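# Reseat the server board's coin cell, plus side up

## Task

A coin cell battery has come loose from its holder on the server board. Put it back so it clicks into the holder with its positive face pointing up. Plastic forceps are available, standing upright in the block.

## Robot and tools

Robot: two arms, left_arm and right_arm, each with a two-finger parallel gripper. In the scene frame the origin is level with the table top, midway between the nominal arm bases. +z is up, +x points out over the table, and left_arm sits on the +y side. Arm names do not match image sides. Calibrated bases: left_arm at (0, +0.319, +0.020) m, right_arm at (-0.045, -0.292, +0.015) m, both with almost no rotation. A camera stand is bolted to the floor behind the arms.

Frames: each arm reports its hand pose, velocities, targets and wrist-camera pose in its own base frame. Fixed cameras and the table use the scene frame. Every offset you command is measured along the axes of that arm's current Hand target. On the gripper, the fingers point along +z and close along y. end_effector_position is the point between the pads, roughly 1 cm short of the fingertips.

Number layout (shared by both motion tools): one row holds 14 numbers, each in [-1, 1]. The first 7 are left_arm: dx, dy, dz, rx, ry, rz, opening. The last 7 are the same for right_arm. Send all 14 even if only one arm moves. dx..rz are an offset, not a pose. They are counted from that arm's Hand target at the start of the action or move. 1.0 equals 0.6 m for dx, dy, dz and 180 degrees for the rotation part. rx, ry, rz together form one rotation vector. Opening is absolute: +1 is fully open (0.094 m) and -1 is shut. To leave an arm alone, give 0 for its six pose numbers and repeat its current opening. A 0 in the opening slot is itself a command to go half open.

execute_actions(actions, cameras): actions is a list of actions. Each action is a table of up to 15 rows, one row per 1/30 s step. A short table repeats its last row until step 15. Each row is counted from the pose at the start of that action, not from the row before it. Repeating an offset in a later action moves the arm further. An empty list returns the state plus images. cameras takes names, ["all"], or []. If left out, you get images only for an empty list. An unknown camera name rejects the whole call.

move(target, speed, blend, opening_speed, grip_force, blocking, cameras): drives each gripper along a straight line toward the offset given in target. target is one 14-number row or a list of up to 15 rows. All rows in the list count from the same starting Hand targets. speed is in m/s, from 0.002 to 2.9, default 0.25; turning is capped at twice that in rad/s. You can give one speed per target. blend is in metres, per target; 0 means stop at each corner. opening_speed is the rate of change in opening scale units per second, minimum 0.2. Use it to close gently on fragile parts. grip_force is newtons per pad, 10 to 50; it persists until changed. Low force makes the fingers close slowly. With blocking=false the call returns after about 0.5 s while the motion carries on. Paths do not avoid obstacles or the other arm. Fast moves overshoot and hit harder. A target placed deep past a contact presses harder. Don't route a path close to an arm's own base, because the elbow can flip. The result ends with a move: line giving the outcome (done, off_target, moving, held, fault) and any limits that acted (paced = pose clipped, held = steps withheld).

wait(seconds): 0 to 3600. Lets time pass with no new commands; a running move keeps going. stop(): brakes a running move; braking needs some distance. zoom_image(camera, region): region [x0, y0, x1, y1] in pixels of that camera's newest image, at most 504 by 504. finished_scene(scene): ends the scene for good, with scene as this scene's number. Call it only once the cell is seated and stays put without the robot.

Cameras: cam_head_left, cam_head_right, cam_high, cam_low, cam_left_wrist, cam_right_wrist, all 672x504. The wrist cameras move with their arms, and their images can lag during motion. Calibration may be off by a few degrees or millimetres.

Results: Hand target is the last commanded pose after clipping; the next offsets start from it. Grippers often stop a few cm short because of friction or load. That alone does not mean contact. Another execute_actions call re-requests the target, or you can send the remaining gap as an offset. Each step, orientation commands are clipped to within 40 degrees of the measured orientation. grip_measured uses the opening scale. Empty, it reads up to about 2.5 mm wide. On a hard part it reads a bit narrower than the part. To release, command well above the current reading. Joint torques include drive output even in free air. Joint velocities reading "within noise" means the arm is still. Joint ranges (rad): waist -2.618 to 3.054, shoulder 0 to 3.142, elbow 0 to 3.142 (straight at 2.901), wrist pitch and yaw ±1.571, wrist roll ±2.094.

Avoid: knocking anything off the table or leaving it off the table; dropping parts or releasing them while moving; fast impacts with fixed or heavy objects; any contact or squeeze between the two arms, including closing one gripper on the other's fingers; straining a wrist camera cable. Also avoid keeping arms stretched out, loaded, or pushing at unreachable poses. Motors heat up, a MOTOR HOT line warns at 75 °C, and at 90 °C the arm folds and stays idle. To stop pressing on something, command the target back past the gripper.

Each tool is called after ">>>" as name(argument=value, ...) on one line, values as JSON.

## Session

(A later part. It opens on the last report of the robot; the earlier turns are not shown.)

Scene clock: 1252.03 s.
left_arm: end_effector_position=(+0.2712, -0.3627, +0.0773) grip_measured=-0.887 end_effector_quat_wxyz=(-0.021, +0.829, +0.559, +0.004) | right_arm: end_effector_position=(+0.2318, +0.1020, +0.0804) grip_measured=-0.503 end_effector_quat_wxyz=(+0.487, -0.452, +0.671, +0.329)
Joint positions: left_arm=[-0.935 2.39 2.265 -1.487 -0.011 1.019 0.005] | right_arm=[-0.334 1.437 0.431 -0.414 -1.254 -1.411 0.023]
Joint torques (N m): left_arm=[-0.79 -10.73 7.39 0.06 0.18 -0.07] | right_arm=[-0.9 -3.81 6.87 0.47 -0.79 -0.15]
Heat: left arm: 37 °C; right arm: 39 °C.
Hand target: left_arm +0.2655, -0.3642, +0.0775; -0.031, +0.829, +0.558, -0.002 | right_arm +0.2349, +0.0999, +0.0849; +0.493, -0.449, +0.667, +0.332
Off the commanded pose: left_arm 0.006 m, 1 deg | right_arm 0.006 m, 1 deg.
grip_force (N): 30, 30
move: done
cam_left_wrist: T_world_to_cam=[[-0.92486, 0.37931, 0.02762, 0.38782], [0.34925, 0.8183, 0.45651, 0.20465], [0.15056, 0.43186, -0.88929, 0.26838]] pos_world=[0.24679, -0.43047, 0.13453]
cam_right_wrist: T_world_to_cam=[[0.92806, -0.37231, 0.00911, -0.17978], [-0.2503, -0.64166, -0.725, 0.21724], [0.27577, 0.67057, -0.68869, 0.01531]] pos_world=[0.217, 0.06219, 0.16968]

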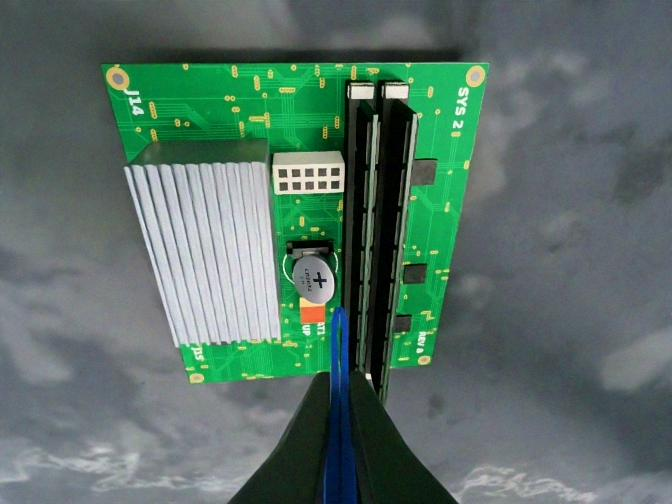

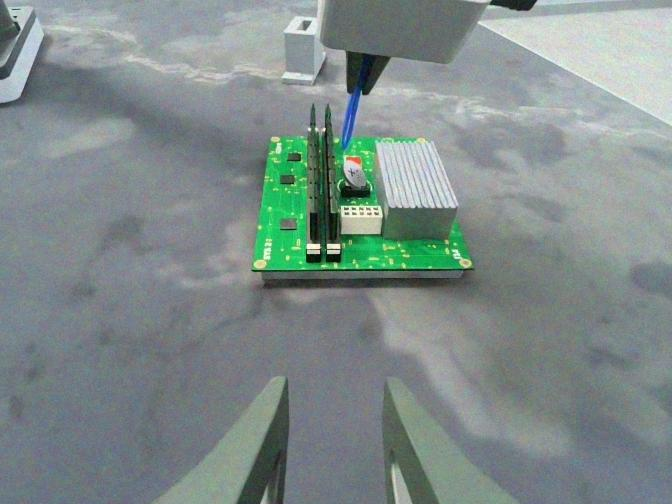

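>>> move(target=[0,0,0.030,0,0,0,-0.95,0,0,0,0,0,0,-0.5], speed=0.015, cameras=["cam_left_wrist","cam_right_wrist"])

>>> zoom_image(camera="cam_left_wrist", region=[270, 220, 410, 360])

>>> zoom_image(camera="cam_right_wrist", region=[320, 130, 400, 210])

Scene clock: 1269.67 s.
left_arm: end_effector_position=(+0.2722, -0.3642, +0.0635) grip_measured=-0.887 end_effector_quat_wxyz=(-0.020, +0.829, +0.560, +0.004) | right_arm: end_effector_position=(+0.2318, +0.1020, +0.0804) grip_measured=-0.503 end_effector_quat_wxyz=(+0.487, -0.452, +0.671, +0.329)
Joint positions: left_arm=[-0.935 2.39 2.21 -1.429 -0.01 1.018 0.005] | right_arm=[-0.334 1.437 0.431 -0.414 -1.254 -1.411 0.023]
Joint torques (N m): left_arm=[-0.61 -12.25 4.37 0.23 0.16 -0.02] | right_arm=[-0.92 -3.81 6.89 0.47 -0.79 -0.16]
Heat: left arm: 37 °C; right arm: 39 °C.
Hand target: left_arm +0.2648, -0.3632, +0.0595; -0.031, +0.829, +0.559, -0.002 | right_arm +0.2349, +0.0999, +0.0849; +0.493, -0.449, +0.667, +0.332
Off the commanded pose: left_arm 0.008 m, 1 deg | right_arm 0.006 m, 1 deg.
grip_force (N): 30, 30
move: done
cam_left_wrist: T_world_to_cam=[[-0.92504, 0.37901, 0.0257, 0.38971], [0.34846, 0.81965, 0.45469, 0.21275], [0.15126, 0.42956, -0.89028, 0.25562]] pos_world=[0.2477, -0.43189, 0.12083]
cam_right_wrist: T_world_to_cam=[[0.92806, -0.37231, 0.00911, -0.17978], [-0.2503, -0.64166, -0.725, 0.21724], [0.27577, 0.67057, -0.68869, 0.01531]] pos_world=[0.217, 0.06219, 0.16968]

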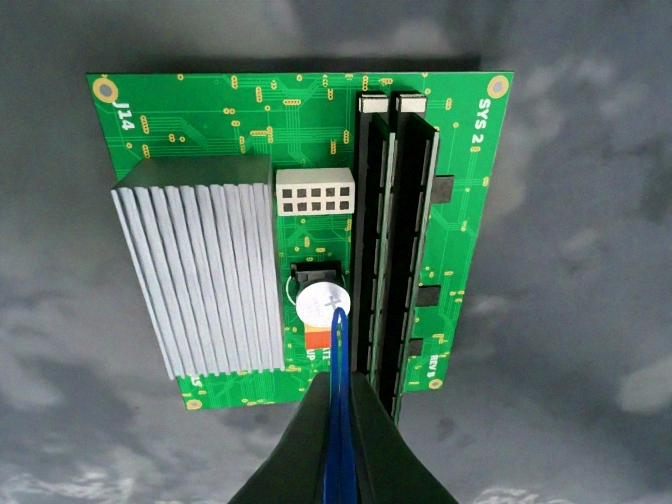

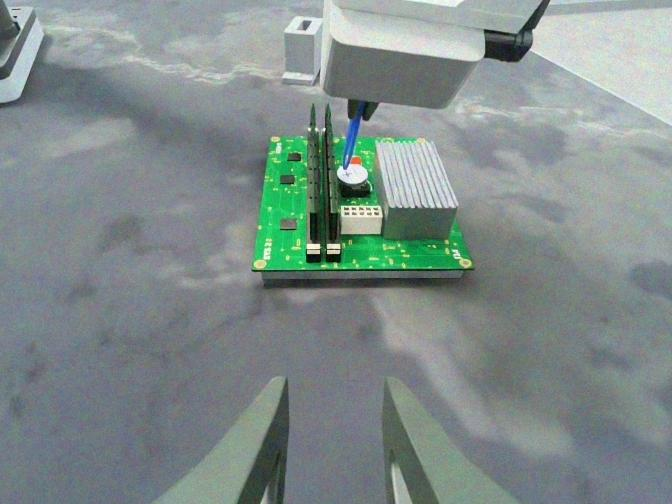

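Scaled by 3.600 from the camera's image (finer frame: 960x720).

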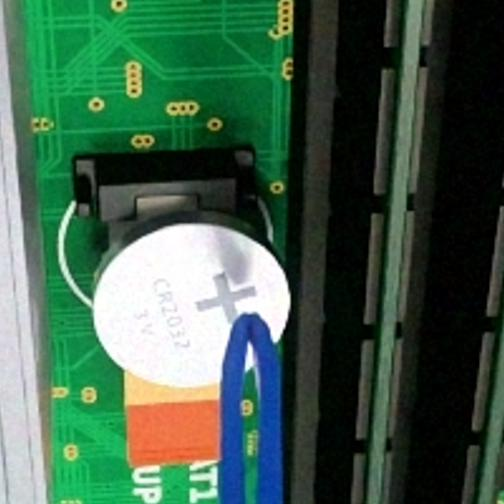

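Scaled by 6.300 from the camera's image (finer frame: 960x720).

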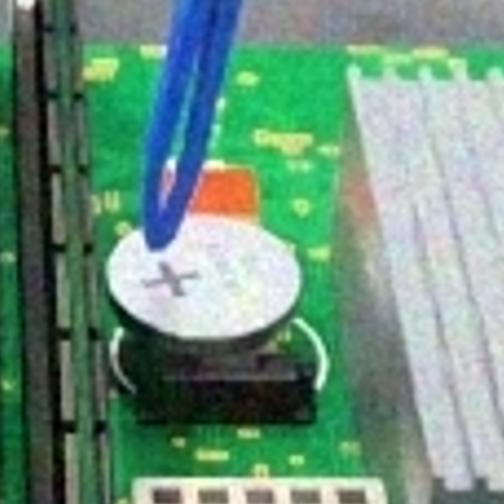

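>>> move(target=[[0,0,-0.026,0,0,0,-0.95,0,0,0,0,0,0,-0.5],[0.0147,0.0179,-0.026,-0.0055,-0.0031,0,-0.95,0,0,0,0,0,0,-0.5]], speed=0.015, cameras=["cam_left_wrist","cam_right_wrist"])

>>> zoom_image(camera="cam_left_wrist", region=[270, 220, 410, 360])

>>> zoom_image(camera="cam_right_wrist", region=[320, 130, 400, 210])

Scene clock: 1280.43 s.
left_arm: end_effector_position=(+0.2773, -0.3591, +0.0746) grip_measured=-0.887 end_effector_quat_wxyz=(-0.020, +0.828, +0.561, +0.004) | right_arm: end_effector_position=(+0.2318, +0.1020, +0.0804) grip_measured=-0.503 end_effector_quat_wxyz=(+0.487, -0.452, +0.671, +0.329)
Joint positions: left_arm=[-0.919 2.39 2.254 -1.474 -0.01 1.032 0.005] | right_arm=[-0.334 1.437 0.431 -0.414 -1.254 -1.411 0.023]
Joint torques (N m): left_arm=[0.54 -11.25 7.01 0.24 0.14 0.09] | right_arm=[-0.92 -3.81 6.89 0.47 -0.79 -0.15]
Heat: left arm: 37 °C; right arm: 39 °C.
Hand target: left_arm +0.2787, -0.3598, +0.0748; -0.021, +0.829, +0.559, -0.001 | right_arm +0.2349, +0.0999, +0.0849; +0.493, -0.449, +0.667, +0.332
Off the commanded pose: left_arm 0.002 m, 1 deg | right_arm 0.006 m, 1 deg.
grip_force (N): 30, 30
move: done
cam_left_wrist: T_world_to_cam=[[-0.92586, 0.37695, 0.0264, 0.39166], [0.34697, 0.82037, 0.45454, 0.20242], [0.14968, 0.43, -0.89034, 0.26324]] pos_world=[0.25299, -0.42689, 0.13203]
cam_right_wrist: T_world_to_cam=[[0.92806, -0.37231, 0.00911, -0.17978], [-0.2503, -0.64166, -0.725, 0.21724], [0.27577, 0.67057, -0.68869, 0.01531]] pos_world=[0.217, 0.06219, 0.16968]

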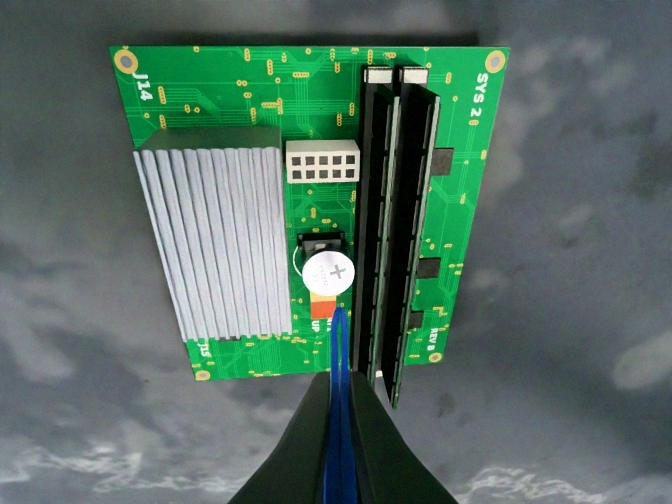

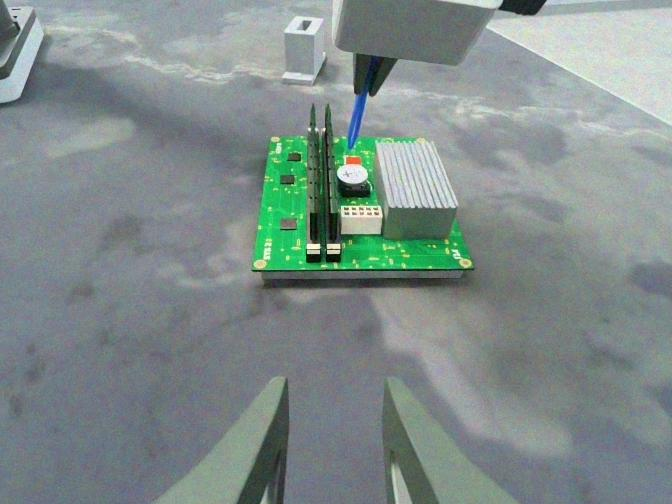

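Scaled by 3.600 from the camera's image (finer frame: 960x720).

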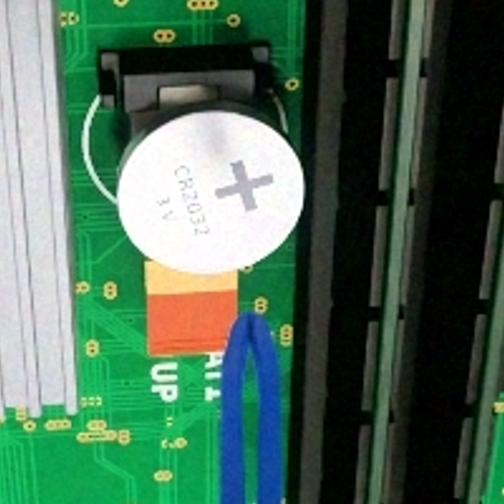

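Scaled by 6.300 from the camera's image (finer frame: 960x720).

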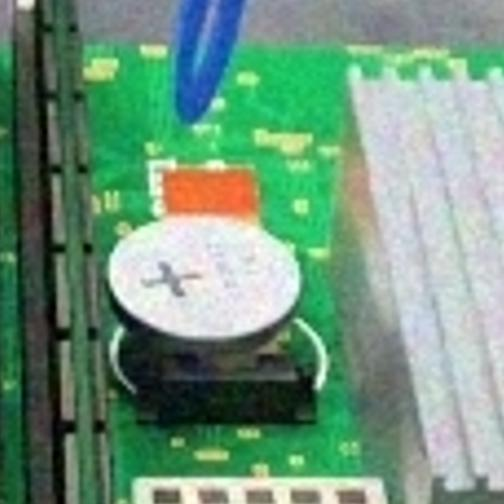

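>>> move(target=[0.002,0,0.029,0,0,0,-0.95,0,0,0,0,0,0,-0.5], speed=0.015, cameras=["cam_left_wrist","cam_right_wrist"])

>>> zoom_image(camera="cam_left_wrist", region=[270, 220, 410, 360])

>>> zoom_image(camera="cam_right_wrist", region=[320, 130, 400, 210])

Scene clock: 1287.03 s.
left_arm: end_effector_position=(+0.2802, -0.3629, +0.0598) grip_measured=-0.887 end_effector_quat_wxyz=(-0.013, +0.829, +0.560, +0.004) | right_arm: end_effector_position=(+0.2318, +0.1020, +0.0804) grip_measured=-0.503 end_effector_quat_wxyz=(+0.487, -0.452, +0.671, +0.329)
Joint positions: left_arm=[-0.919 2.39 2.195 -1.401 -0.01 1.034 0.005] | right_arm=[-0.334 1.437 0.431 -0.414 -1.254 -1.411 0.023]
Joint torques (N m): left_arm=[0.5 -12.52 4.37 0.32 0.1 0.11] | right_arm=[-0.9 -3.81 6.89 0.47 -0.79 -0.15]
Heat: left arm: 37 °C; right arm: 39 °C.
Hand target: left_arm +0.2788, -0.3582, +0.0575; -0.021, +0.829, +0.559, -0.001 | right_arm +0.2349, +0.0999, +0.0849; +0.493, -0.449, +0.667, +0.332
Off the commanded pose: left_arm 0.005 m, 1 deg | right_arm 0.006 m, 1 deg.
grip_force (N): 30, 30
move: done
cam_left_wrist: T_world_to_cam=[[-0.92504, 0.37961, 0.01395, 0.39754], [0.34519, 0.82469, 0.44803, 0.21369], [0.15857, 0.41926, -0.89391, 0.24497]] pos_world=[0.25514, -0.42984, 0.1177]
cam_right_wrist: T_world_to_cam=[[0.92806, -0.37231, 0.00911, -0.17978], [-0.2503, -0.64166, -0.725, 0.21724], [0.27577, 0.67057, -0.68869, 0.01531]] pos_world=[0.217, 0.06219, 0.16968]

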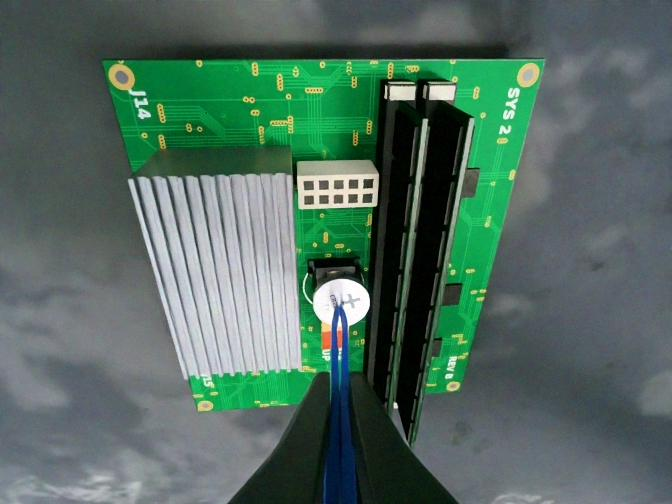

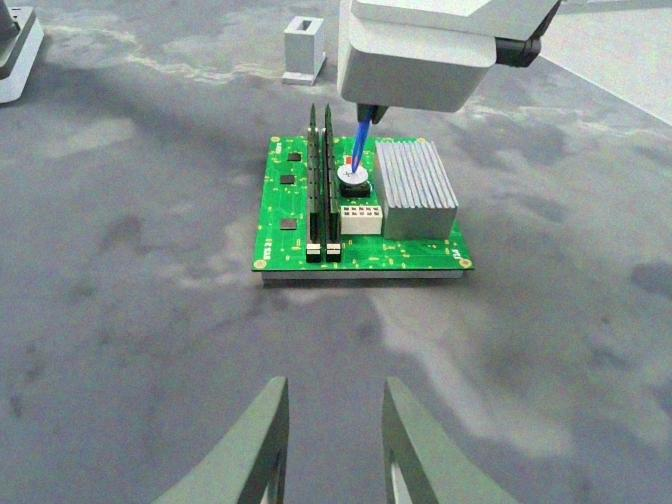

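Scaled by 3.600 from the camera's image (finer frame: 960x720).

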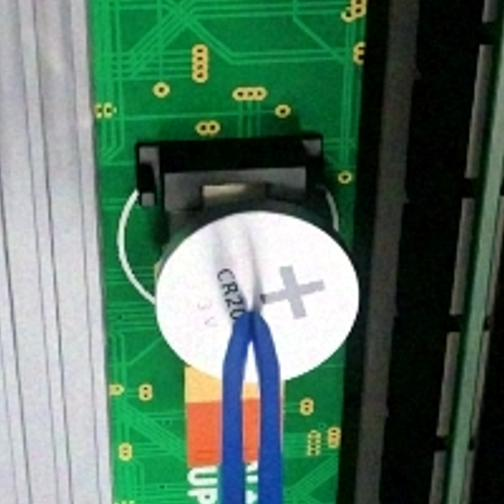

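Scaled by 6.300 from the camera's image (finer frame: 960x720).

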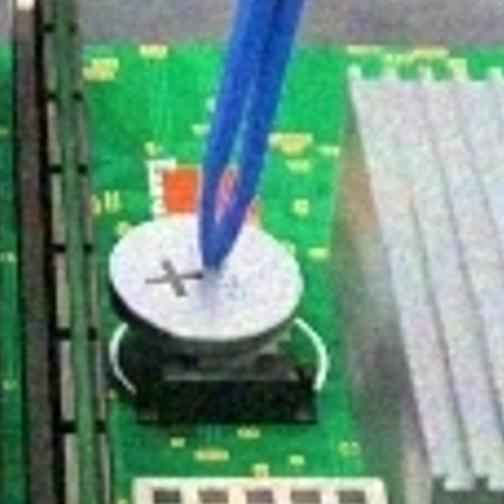

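>>> move(target=[[0,0,-0.019,0,0,0,-0.95,0,0,0,0,0,0,-0.5],[0.0115,-0.0045,-0.019,0.0069,0.0039,0,-0.95,0,0,0,0,0,0,-0.5]], speed=0.015, cameras=["cam_left_wrist","cam_right_wrist"])

>>> zoom_image(camera="cam_left_wrist", region=[270, 220, 410, 360])

>>> zoom_image(camera="cam_right_wrist", region=[320, 130, 400, 210])

Scene clock: 1294.37 s.
left_arm: end_effector_position=(+0.2789, -0.3530, +0.0640) grip_measured=-0.887 end_effector_quat_wxyz=(-0.030, +0.828, +0.560, +0.003) | right_arm: end_effector_position=(+0.2318, +0.1020, +0.0804) grip_measured=-0.503 end_effector_quat_wxyz=(+0.487, -0.452, +0.671, +0.329)
Joint positions: left_arm=[-0.908 2.39 2.21 -1.449 -0.01 1.044 0.005] | right_arm=[-0.334 1.437 0.431 -0.414 -1.254 -1.411 0.023]
Joint torques (N m): left_arm=[0.62 -11.63 7.62 0.02 0.09 0.11] | right_arm=[-0.92 -3.79 6.87 0.47 -0.79 -0.16]
Heat: left arm: 37 °C; right arm: 39 °C.
Hand target: left_arm +0.2791, -0.3511, +0.0691; -0.033, +0.829, +0.559, -0.002 | right_arm +0.2349, +0.0999, +0.0849; +0.493, -0.449, +0.667, +0.332
Off the commanded pose: left_arm 0.005 m, 1 deg | right_arm 0.006 m, 1 deg.
grip_force (N): 30, 30
move: done
cam_left_wrist: T_world_to_cam=[[-0.92502, 0.37746, 0.04328, 0.38989], [0.35345, 0.81315, 0.46245, 0.19683], [0.13936, 0.44307, -0.88559, 0.25798]] pos_world=[0.25513, -0.42152, 0.12057]
cam_right_wrist: T_world_to_cam=[[0.92806, -0.37231, 0.00911, -0.17978], [-0.2503, -0.64166, -0.725, 0.21724], [0.27577, 0.67057, -0.68869, 0.01531]] pos_world=[0.217, 0.06219, 0.16968]

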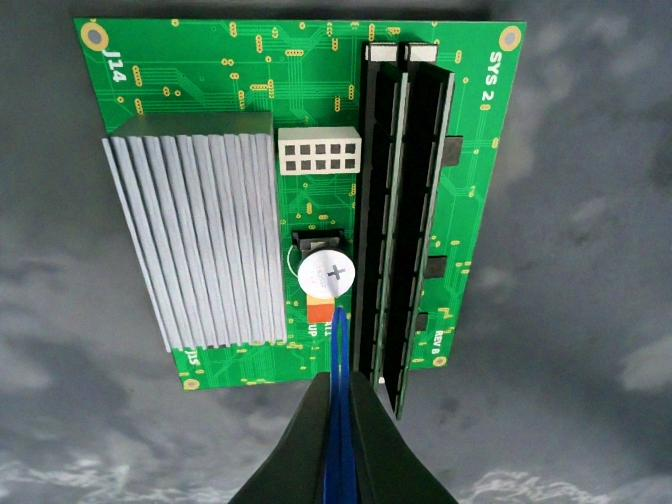

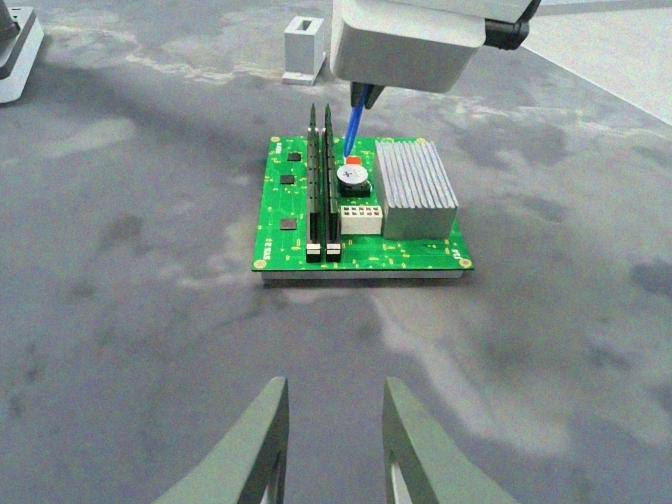

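Scaled by 3.600 from the camera's image (finer frame: 960x720).

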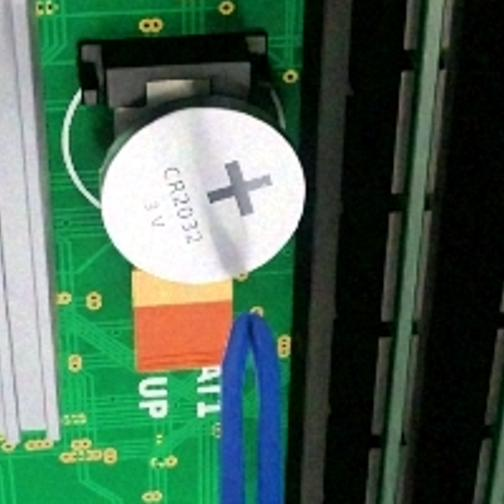

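Scaled by 6.300 from the camera's image (finer frame: 960x720).

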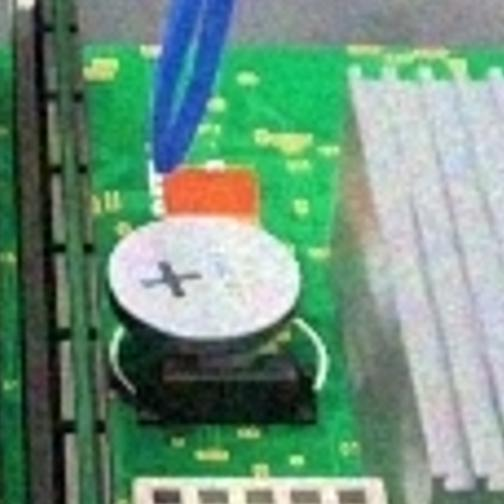

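>>> zoom_image(camera="cam_right_wrist", region=[330, 150, 380, 200])

>>> zoom_image(camera="cam_left_wrist", region=[290, 225, 360, 330])

>>> execute_actions(actions=[], cameras=["cam_low","cam_high","cam_head_left","cam_head_right"])

Scaled by 10.080 from the camera's image (finer frame: 960x720).

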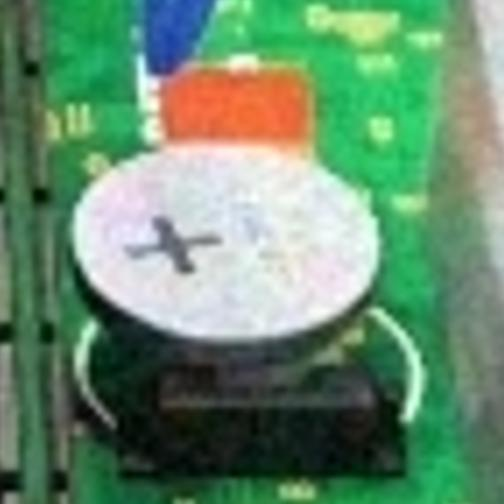

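Scaled by 4.800 from the camera's image (finer frame: 960x720).

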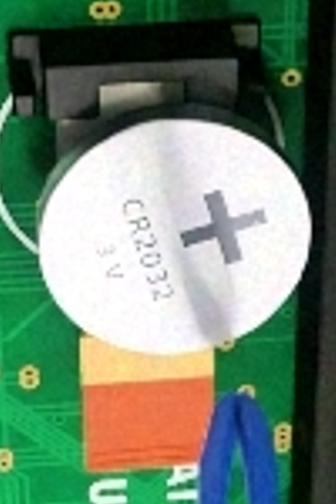

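Scene clock: 1299.00 s.
left_arm: end_effector_position=(+0.2788, -0.3529, +0.0640) grip_measured=-0.887 end_effector_quat_wxyz=(-0.030, +0.828, +0.560, +0.003) | right_arm: end_effector_position=(+0.2318, +0.1020, +0.0804) grip_measured=-0.503 end_effector_quat_wxyz=(+0.487, -0.452, +0.671, +0.329)
Joint positions: left_arm=[-0.908 2.39 2.21 -1.45 -0.01 1.044 0.005] | right_arm=[-0.334 1.437 0.431 -0.414 -1.254 -1.411 0.023]
Joint velocities: within noise
Joint torques (N m): left_arm=[0.59 -11.67 7.46 0 0.04 0.05] | right_arm=[-0.91 -3.82 6.87 0.47 -0.79 -0.15]
Heat: left arm: 37 °C; right arm: 39 °C.
Hand target: left_arm +0.2791, -0.3512, +0.0691; -0.033, +0.829, +0.559, -0.002 | right_arm +0.2349, +0.0999, +0.0849; +0.493, -0.449, +0.667, +0.332
Tool commands: left_gripper/opening=-0.95 right_gripper/opening=-0.5
Off the commanded pose: left_arm 0.005 m, 1 deg | right_arm 0.006 m, 1 deg.
grip_force (N): 30, 30
Images, in order (width x height): cam_head_left 672x504, cam_head_right 672x504, cam_high 672x504, cam_low 672x504.

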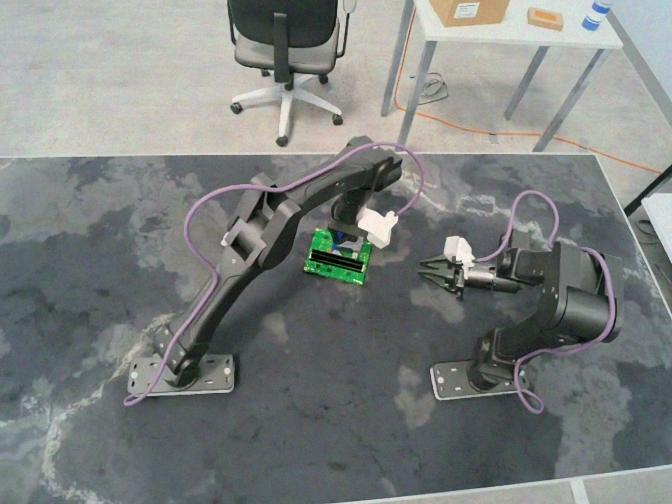

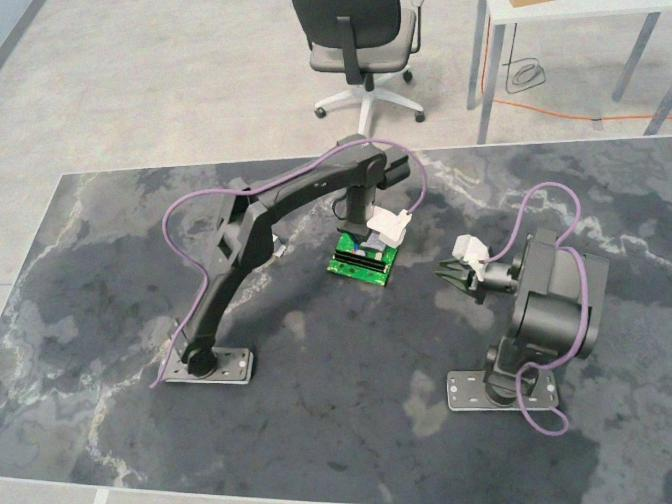

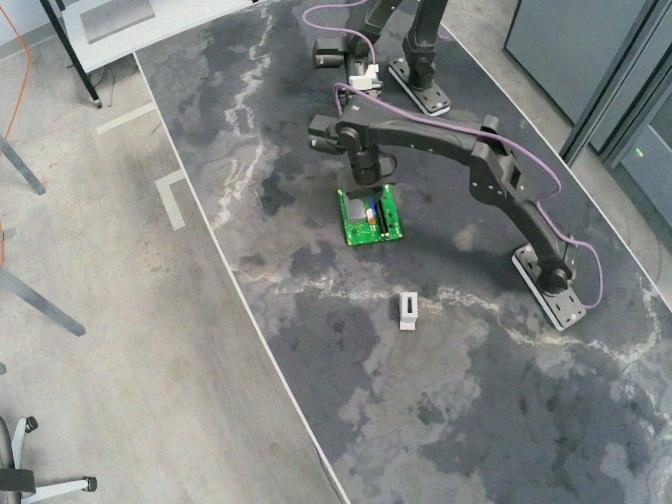

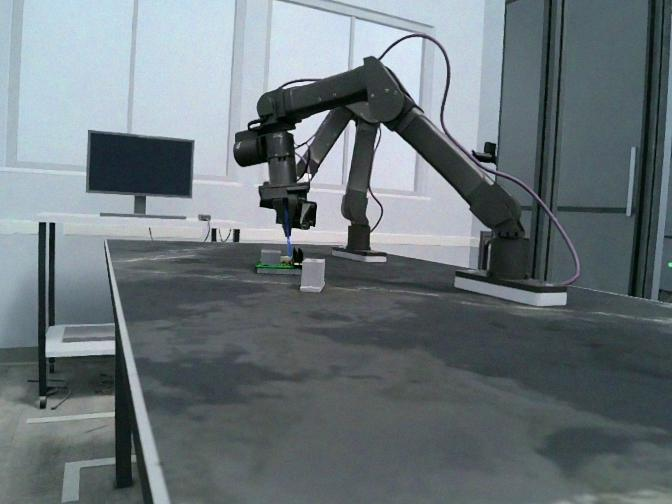

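>>> zoom_image(camera="cam_low", region=[250, 225, 320, 285])

>>> zoom_image(camera="cam_high", region=[335, 175, 415, 255])

Scaled by 7.200 from the camera's image (finer frame: 960x720).

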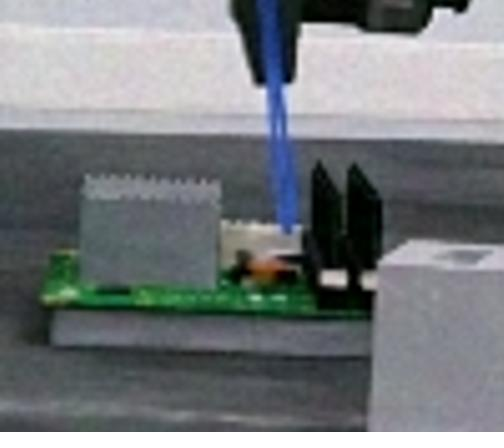

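Scaled by 6.300 from the camera's image (finer frame: 960x720).

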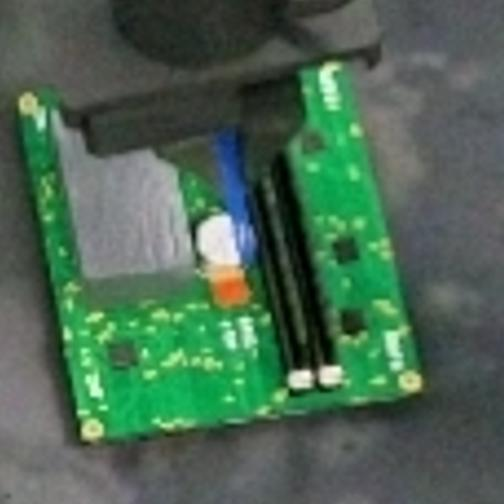

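>>> move(target=[[-0.0142,0.0014,0.008,-0.0055,-0.0031,0,-0.95,0,0,0,0,0,0,-0.5],[-0.0142,0.0014,0.020,-0.0055,-0.0031,0,-0.95,0,0,0,0,0,0,-0.5]], speed=0.015, cameras=["cam_left_wrist","cam_right_wrist","cam_low"])

>>> zoom_image(camera="cam_left_wrist", region=[270, 220, 410, 360])

>>> zoom_image(camera="cam_right_wrist", region=[320, 130, 400, 210])

>>> zoom_image(camera="cam_low", region=[260, 235, 310, 275])

Scene clock: 1311.47 s.
left_arm: end_effector_position=(+0.2840, -0.3596, +0.0598) grip_measured=-0.887 end_effector_quat_wxyz=(-0.013, +0.828, +0.560, +0.004) | right_arm: end_effector_position=(+0.2318, +0.1020, +0.0804) grip_measured=-0.503 end_effector_quat_wxyz=(+0.487, -0.452, +0.671, +0.329)
Joint positions: left_arm=[-0.908 2.39 2.195 -1.402 -0.01 1.043 0.005] | right_arm=[-0.334 1.437 0.431 -0.414 -1.254 -1.411 0.023]
Joint torques (N m): left_arm=[-0.79 -12.33 3.95 0.28 0.1 0] | right_arm=[-0.91 -3.82 6.89 0.47 -0.79 -0.15]
Heat: left arm: 38 °C; right arm: 39 °C.
Hand target: left_arm +0.2762, -0.3587, +0.0568; -0.024, +0.829, +0.559, -0.001 | right_arm +0.2349, +0.0999, +0.0849; +0.493, -0.449, +0.667, +0.332
Off the commanded pose: left_arm 0.008 m, 1 deg | right_arm 0.006 m, 1 deg.
grip_force (N): 30, 30
move: done
cam_left_wrist: T_world_to_cam=[[-0.92575, 0.37784, 0.01522, 0.39929], [0.34407, 0.82495, 0.44842, 0.21006], [0.15687, 0.42036, -0.8937, 0.24379]] pos_world=[0.25913, -0.42664, 0.1176]
cam_right_wrist: T_world_to_cam=[[0.92806, -0.37231, 0.00911, -0.17978], [-0.2503, -0.64166, -0.725, 0.21724], [0.27577, 0.67057, -0.68869, 0.01531]] pos_world=[0.217, 0.06219, 0.16968]
Images, in order (width x height): cam_low 672x504, cam_left_wrist 672x504, cam_right_wrist 672x504.

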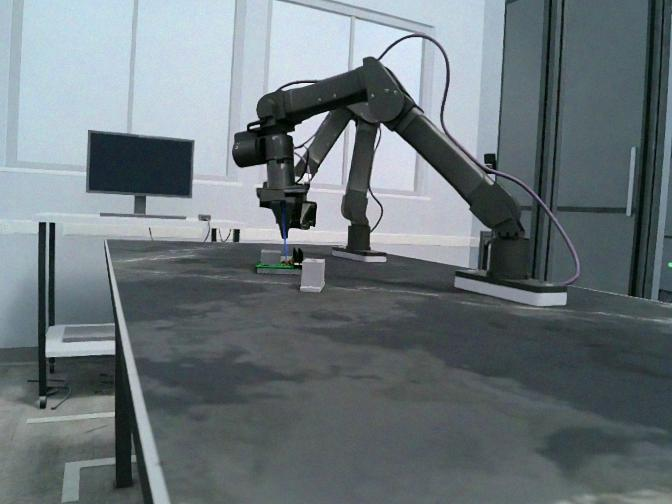

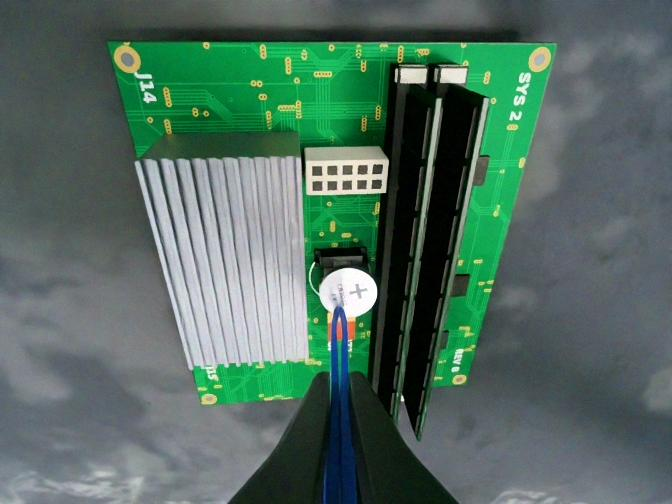

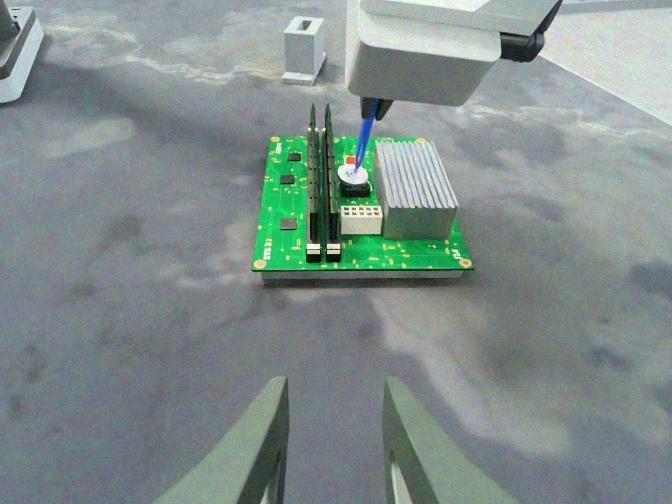

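Scaled by 3.600 from the camera's image (finer frame: 960x720).

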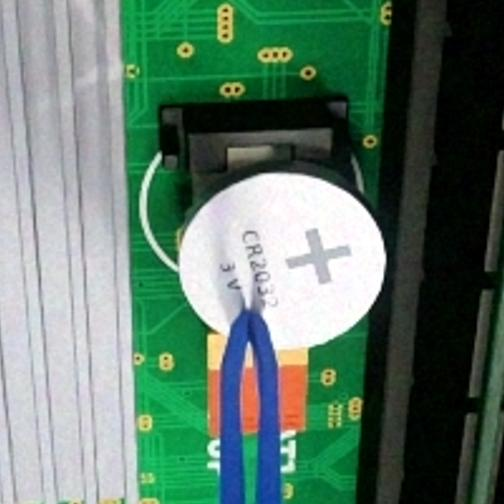

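Scaled by 6.300 from the camera's image (finer frame: 960x720).

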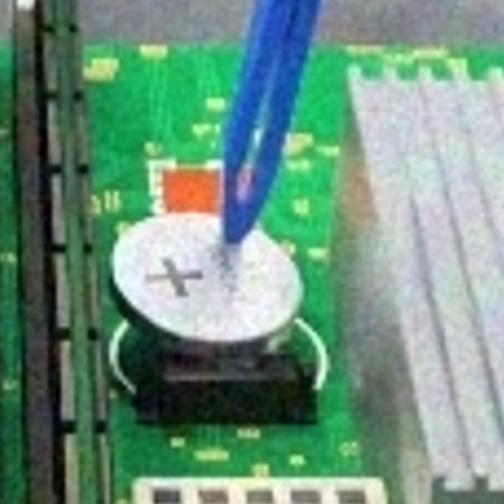

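Scaled by 10.080 from the camera's image (finer frame: 960x720).

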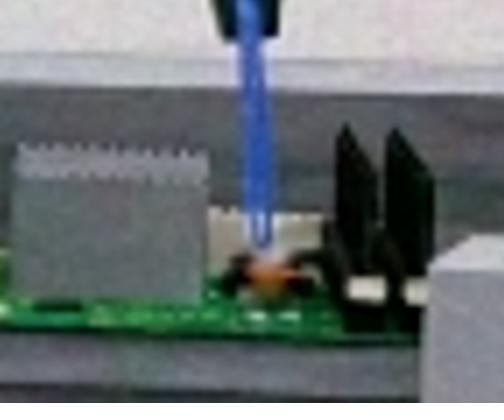

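>>> move(target=[0,0,0.016,0,0,0,-0.95,0,0,0,0,0,0,-0.5], speed=0.015, cameras=["cam_left_wrist","cam_right_wrist"])

>>> zoom_image(camera="cam_left_wrist", region=[270, 220, 410, 360])

>>> zoom_image(camera="cam_right_wrist", region=[320, 130, 400, 210])

Scene clock: 1317.23 s.
left_arm: end_effector_position=(+0.2843, -0.3600, +0.0530) grip_measured=-0.887 end_effector_quat_wxyz=(-0.013, +0.828, +0.560, +0.004) | right_arm: end_effector_position=(+0.2318, +0.1020, +0.0804) grip_measured=-0.503 end_effector_quat_wxyz=(+0.487, -0.452, +0.671, +0.329)
Joint positions: left_arm=[-0.908 2.39 2.168 -1.374 -0.01 1.043 0.005] | right_arm=[-0.334 1.437 0.431 -0.414 -1.254 -1.411 0.023]
Joint torques (N m): left_arm=[-0.54 -12.63 3.23 0.42 0.13 -0.05] | right_arm=[-0.92 -3.79 6.87 0.47 -0.79 -0.15]
Heat: left arm: 38 °C; right arm: 39 °C.
Hand target: left_arm +0.2759, -0.3583, +0.0472; -0.024, +0.829, +0.559, -0.001 | right_arm +0.2349, +0.0999, +0.0849; +0.493, -0.449, +0.667, +0.332
Off the commanded pose: left_arm 0.010 m, 1 deg | right_arm 0.006 m, 1 deg.
grip_force (N): 30, 30
move: done
cam_left_wrist: T_world_to_cam=[[-0.92577, 0.37781, 0.01414, 0.39991], [0.34368, 0.82537, 0.44793, 0.21355], [0.15756, 0.41954, -0.89396, 0.23738]] pos_world=[0.25943, -0.42694, 0.1109]
cam_right_wrist: T_world_to_cam=[[0.92806, -0.37231, 0.00911, -0.17978], [-0.2503, -0.64166, -0.725, 0.21724], [0.27577, 0.67057, -0.68869, 0.01531]] pos_world=[0.217, 0.06219, 0.16968]

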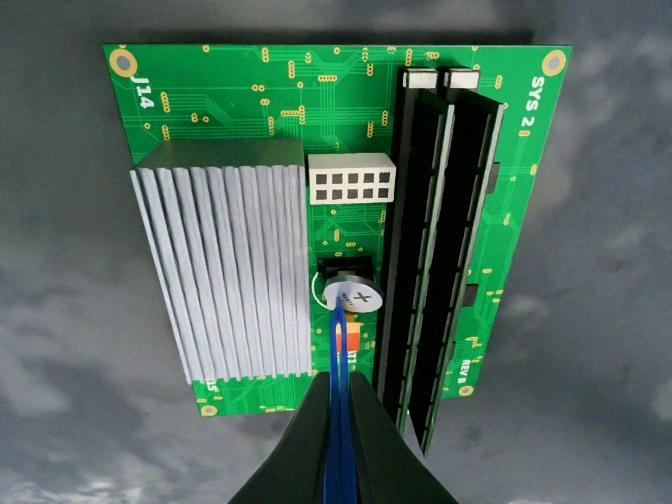

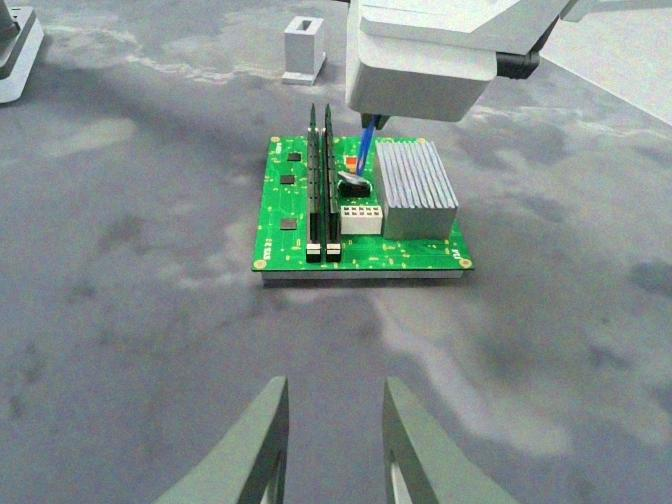

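Scaled by 3.600 from the camera's image (finer frame: 960x720).

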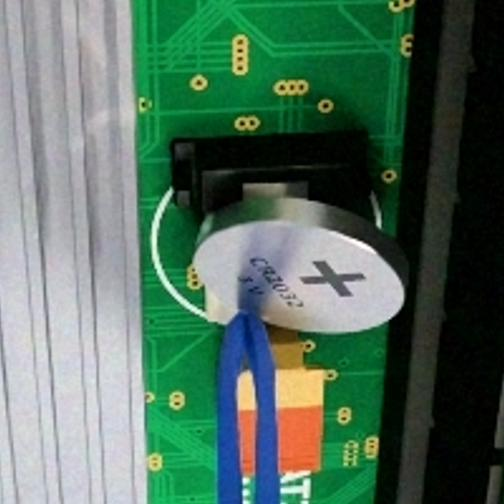

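Scaled by 6.300 from the camera's image (finer frame: 960x720).

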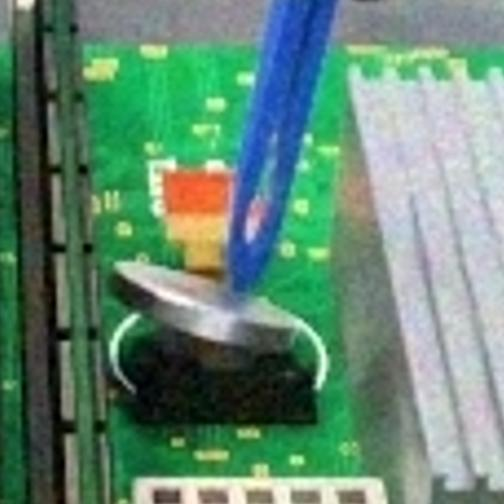

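>>> move(target=[0,0,-0.035,0,0,0,-0.95,0,0,0,0,0,0,-0.5], speed=0.02, cameras=["cam_left_wrist","cam_right_wrist"])

>>> zoom_image(camera="cam_left_wrist", region=[270, 220, 410, 360])

>>> zoom_image(camera="cam_right_wrist", region=[320, 130, 400, 210])

Scene clock: 1326.67 s.
left_arm: end_effector_position=(+0.2822, -0.3572, +0.0634) grip_measured=-0.887 end_effector_quat_wxyz=(-0.019, +0.828, +0.560, +0.004) | right_arm: end_effector_position=(+0.2318, +0.1020, +0.0804) grip_measured=-0.503 end_effector_quat_wxyz=(+0.487, -0.452, +0.671, +0.329)
Joint positions: left_arm=[-0.908 2.39 2.209 -1.427 -0.01 1.043 0.005] | right_arm=[-0.334 1.437 0.431 -0.414 -1.254 -1.411 0.023]
Joint torques (N m): left_arm=[-0.96 -11.89 7.24 0.05 0.12 -0.01] | right_arm=[-0.91 -3.81 6.89 0.47 -0.79 -0.15]
Heat: left arm: 38 °C; right arm: 39 °C.
Hand target: left_arm +0.2765, -0.3591, +0.0681; -0.024, +0.829, +0.559, -0.001 | right_arm +0.2349, +0.0999, +0.0849; +0.493, -0.449, +0.667, +0.332
Off the commanded pose: left_arm 0.008 m, 1 deg | right_arm 0.006 m, 1 deg.
grip_force (N): 30, 30
move: done
cam_left_wrist: T_world_to_cam=[[-0.92563, 0.37762, 0.02473, 0.39595], [0.34706, 0.82103, 0.45327, 0.20457], [0.15086, 0.42815, -0.89103, 0.25066]] pos_world=[0.25769, -0.4248, 0.12082]
cam_right_wrist: T_world_to_cam=[[0.92806, -0.37231, 0.00911, -0.17978], [-0.2503, -0.64166, -0.725, 0.21724], [0.27577, 0.67057, -0.68869, 0.01531]] pos_world=[0.217, 0.06219, 0.16968]

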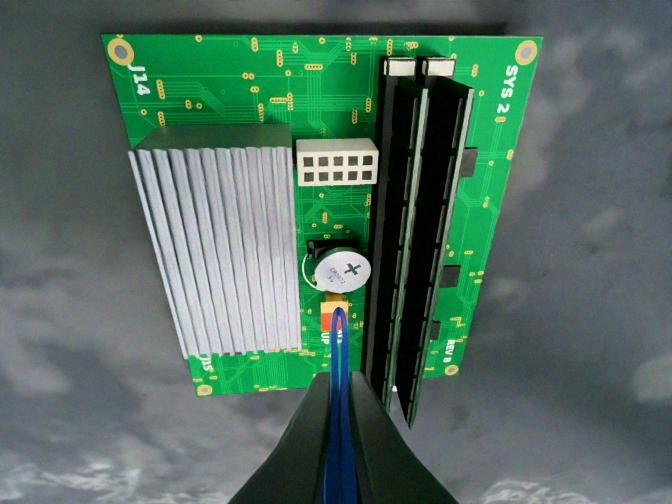

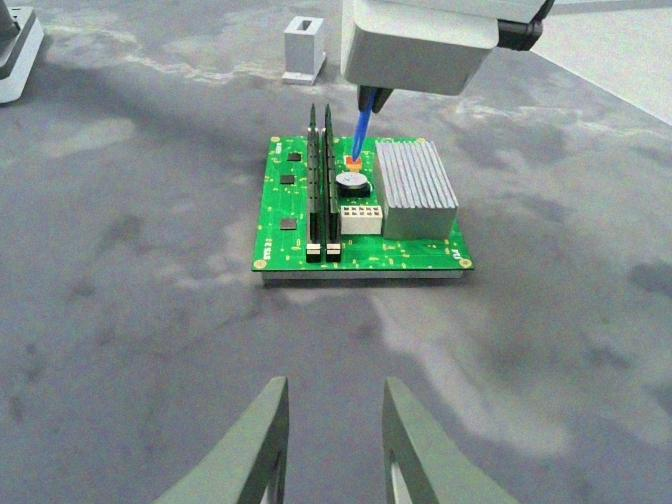

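Scaled by 3.600 from the camera's image (finer frame: 960x720).

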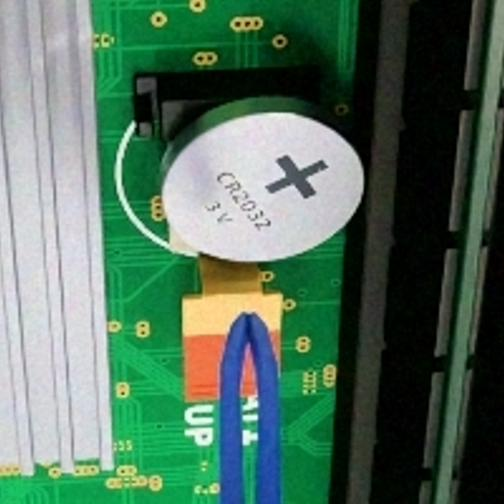

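Scaled by 6.300 from the camera's image (finer frame: 960x720).

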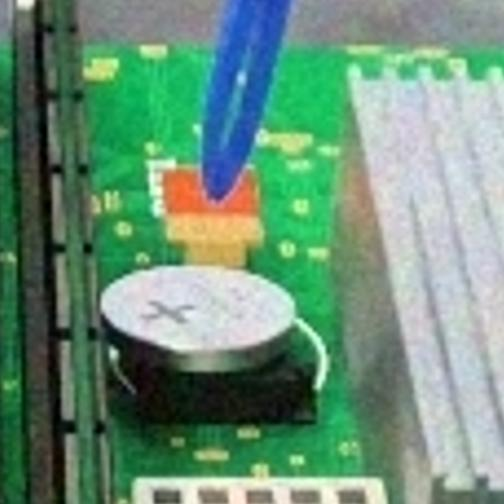

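>>> move(target=[[0,0,-0.025,0,0,0,-0.95,0,0,0,0,0,0,-0.5],[-0.0508,-0.0067,-0.025,0,0,0,-0.95,0,0,0,0,0,0,-0.5]], speed=0.05, cameras=["cam_left_wrist","cam_right_wrist"])

>>> zoom_image(camera="cam_left_wrist", region=[270, 240, 410, 380])

>>> zoom_image(camera="cam_right_wrist", region=[320, 130, 400, 210])

Scene clock: 1343.90 s.
left_arm: end_effector_position=(+0.2691, -0.3908, +0.0916) grip_measured=-0.887 end_effector_quat_wxyz=(+0.013, +0.830, +0.558, +0.004) | right_arm: end_effector_position=(+0.2318, +0.1020, +0.0804) grip_measured=-0.503 end_effector_quat_wxyz=(+0.487, -0.452, +0.671, +0.329)
Joint positions: left_arm=[-0.973 2.44 2.412 -1.517 -0.009 0.985 0.005] | right_arm=[-0.334 1.437 0.431 -0.414 -1.254 -1.411 0.023]
Joint torques (N m): left_arm=[0.02 -9.66 7.05 0 0.09 -0.02] | right_arm=[-0.92 -3.78 6.86 0.47 -0.79 -0.15]
Heat: left arm: 38 °C; right arm: 40 °C.
Hand target: left_arm +0.2617, -0.3865, +0.0825; -0.024, +0.829, +0.559, -0.001 | right_arm +0.2349, +0.0999, +0.0849; +0.493, -0.449, +0.667, +0.332
Off the commanded pose: left_arm 0.012 m, 4 deg | right_arm 0.006 m, 1 deg.
joint sent to its limit (left arm) — joint 4 (wrist pitch), lower limit. The joint targets still meet the commanded pose.
grip_force (N): 30, 30
move: off_target (left_arm)
cam_left_wrist: T_world_to_cam=[[-0.9231, 0.3835, -0.02858, 0.40235], [0.33645, 0.84137, 0.42296, 0.23742], [0.18626, 0.38082, -0.9057, 0.26545]] pos_world=[0.24209, -0.45515, 0.1515]
cam_right_wrist: T_world_to_cam=[[0.92806, -0.37231, 0.00911, -0.17978], [-0.2503, -0.64166, -0.725, 0.21724], [0.27577, 0.67057, -0.68869, 0.01531]] pos_world=[0.217, 0.06219, 0.16968]

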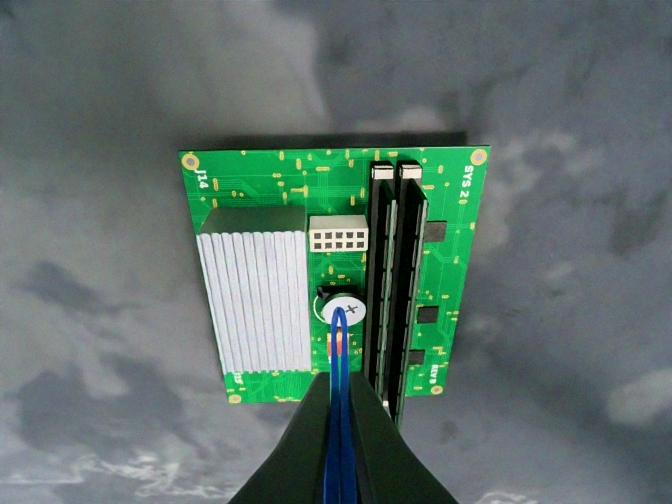

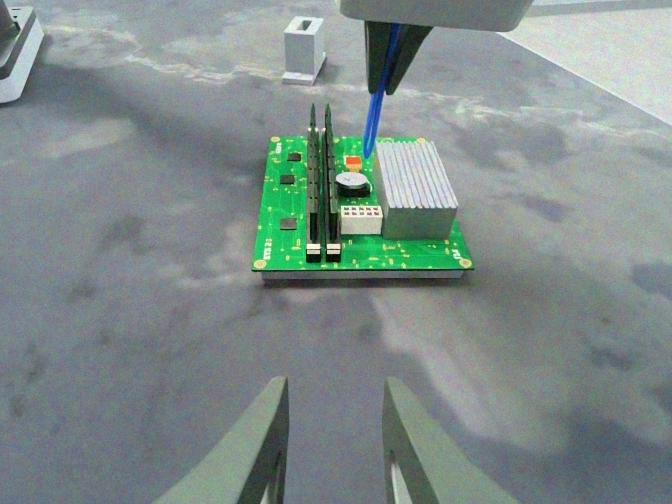

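Scaled by 3.600 from the camera's image (finer frame: 960x720).

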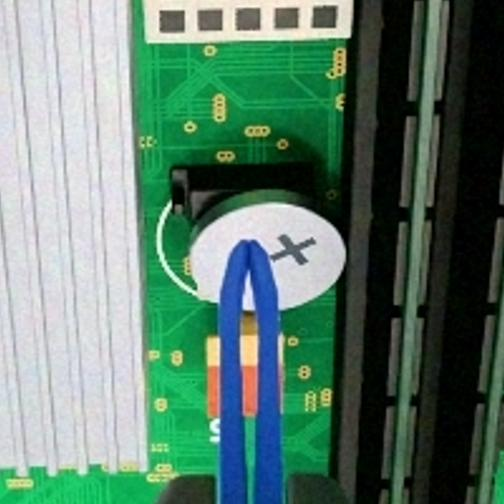

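Scaled by 6.300 from the camera's image (finer frame: 960x720).

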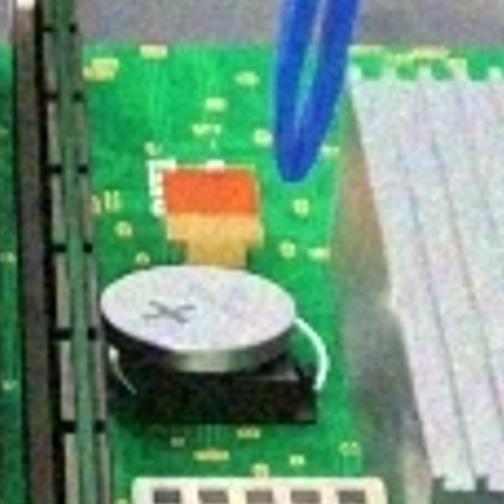

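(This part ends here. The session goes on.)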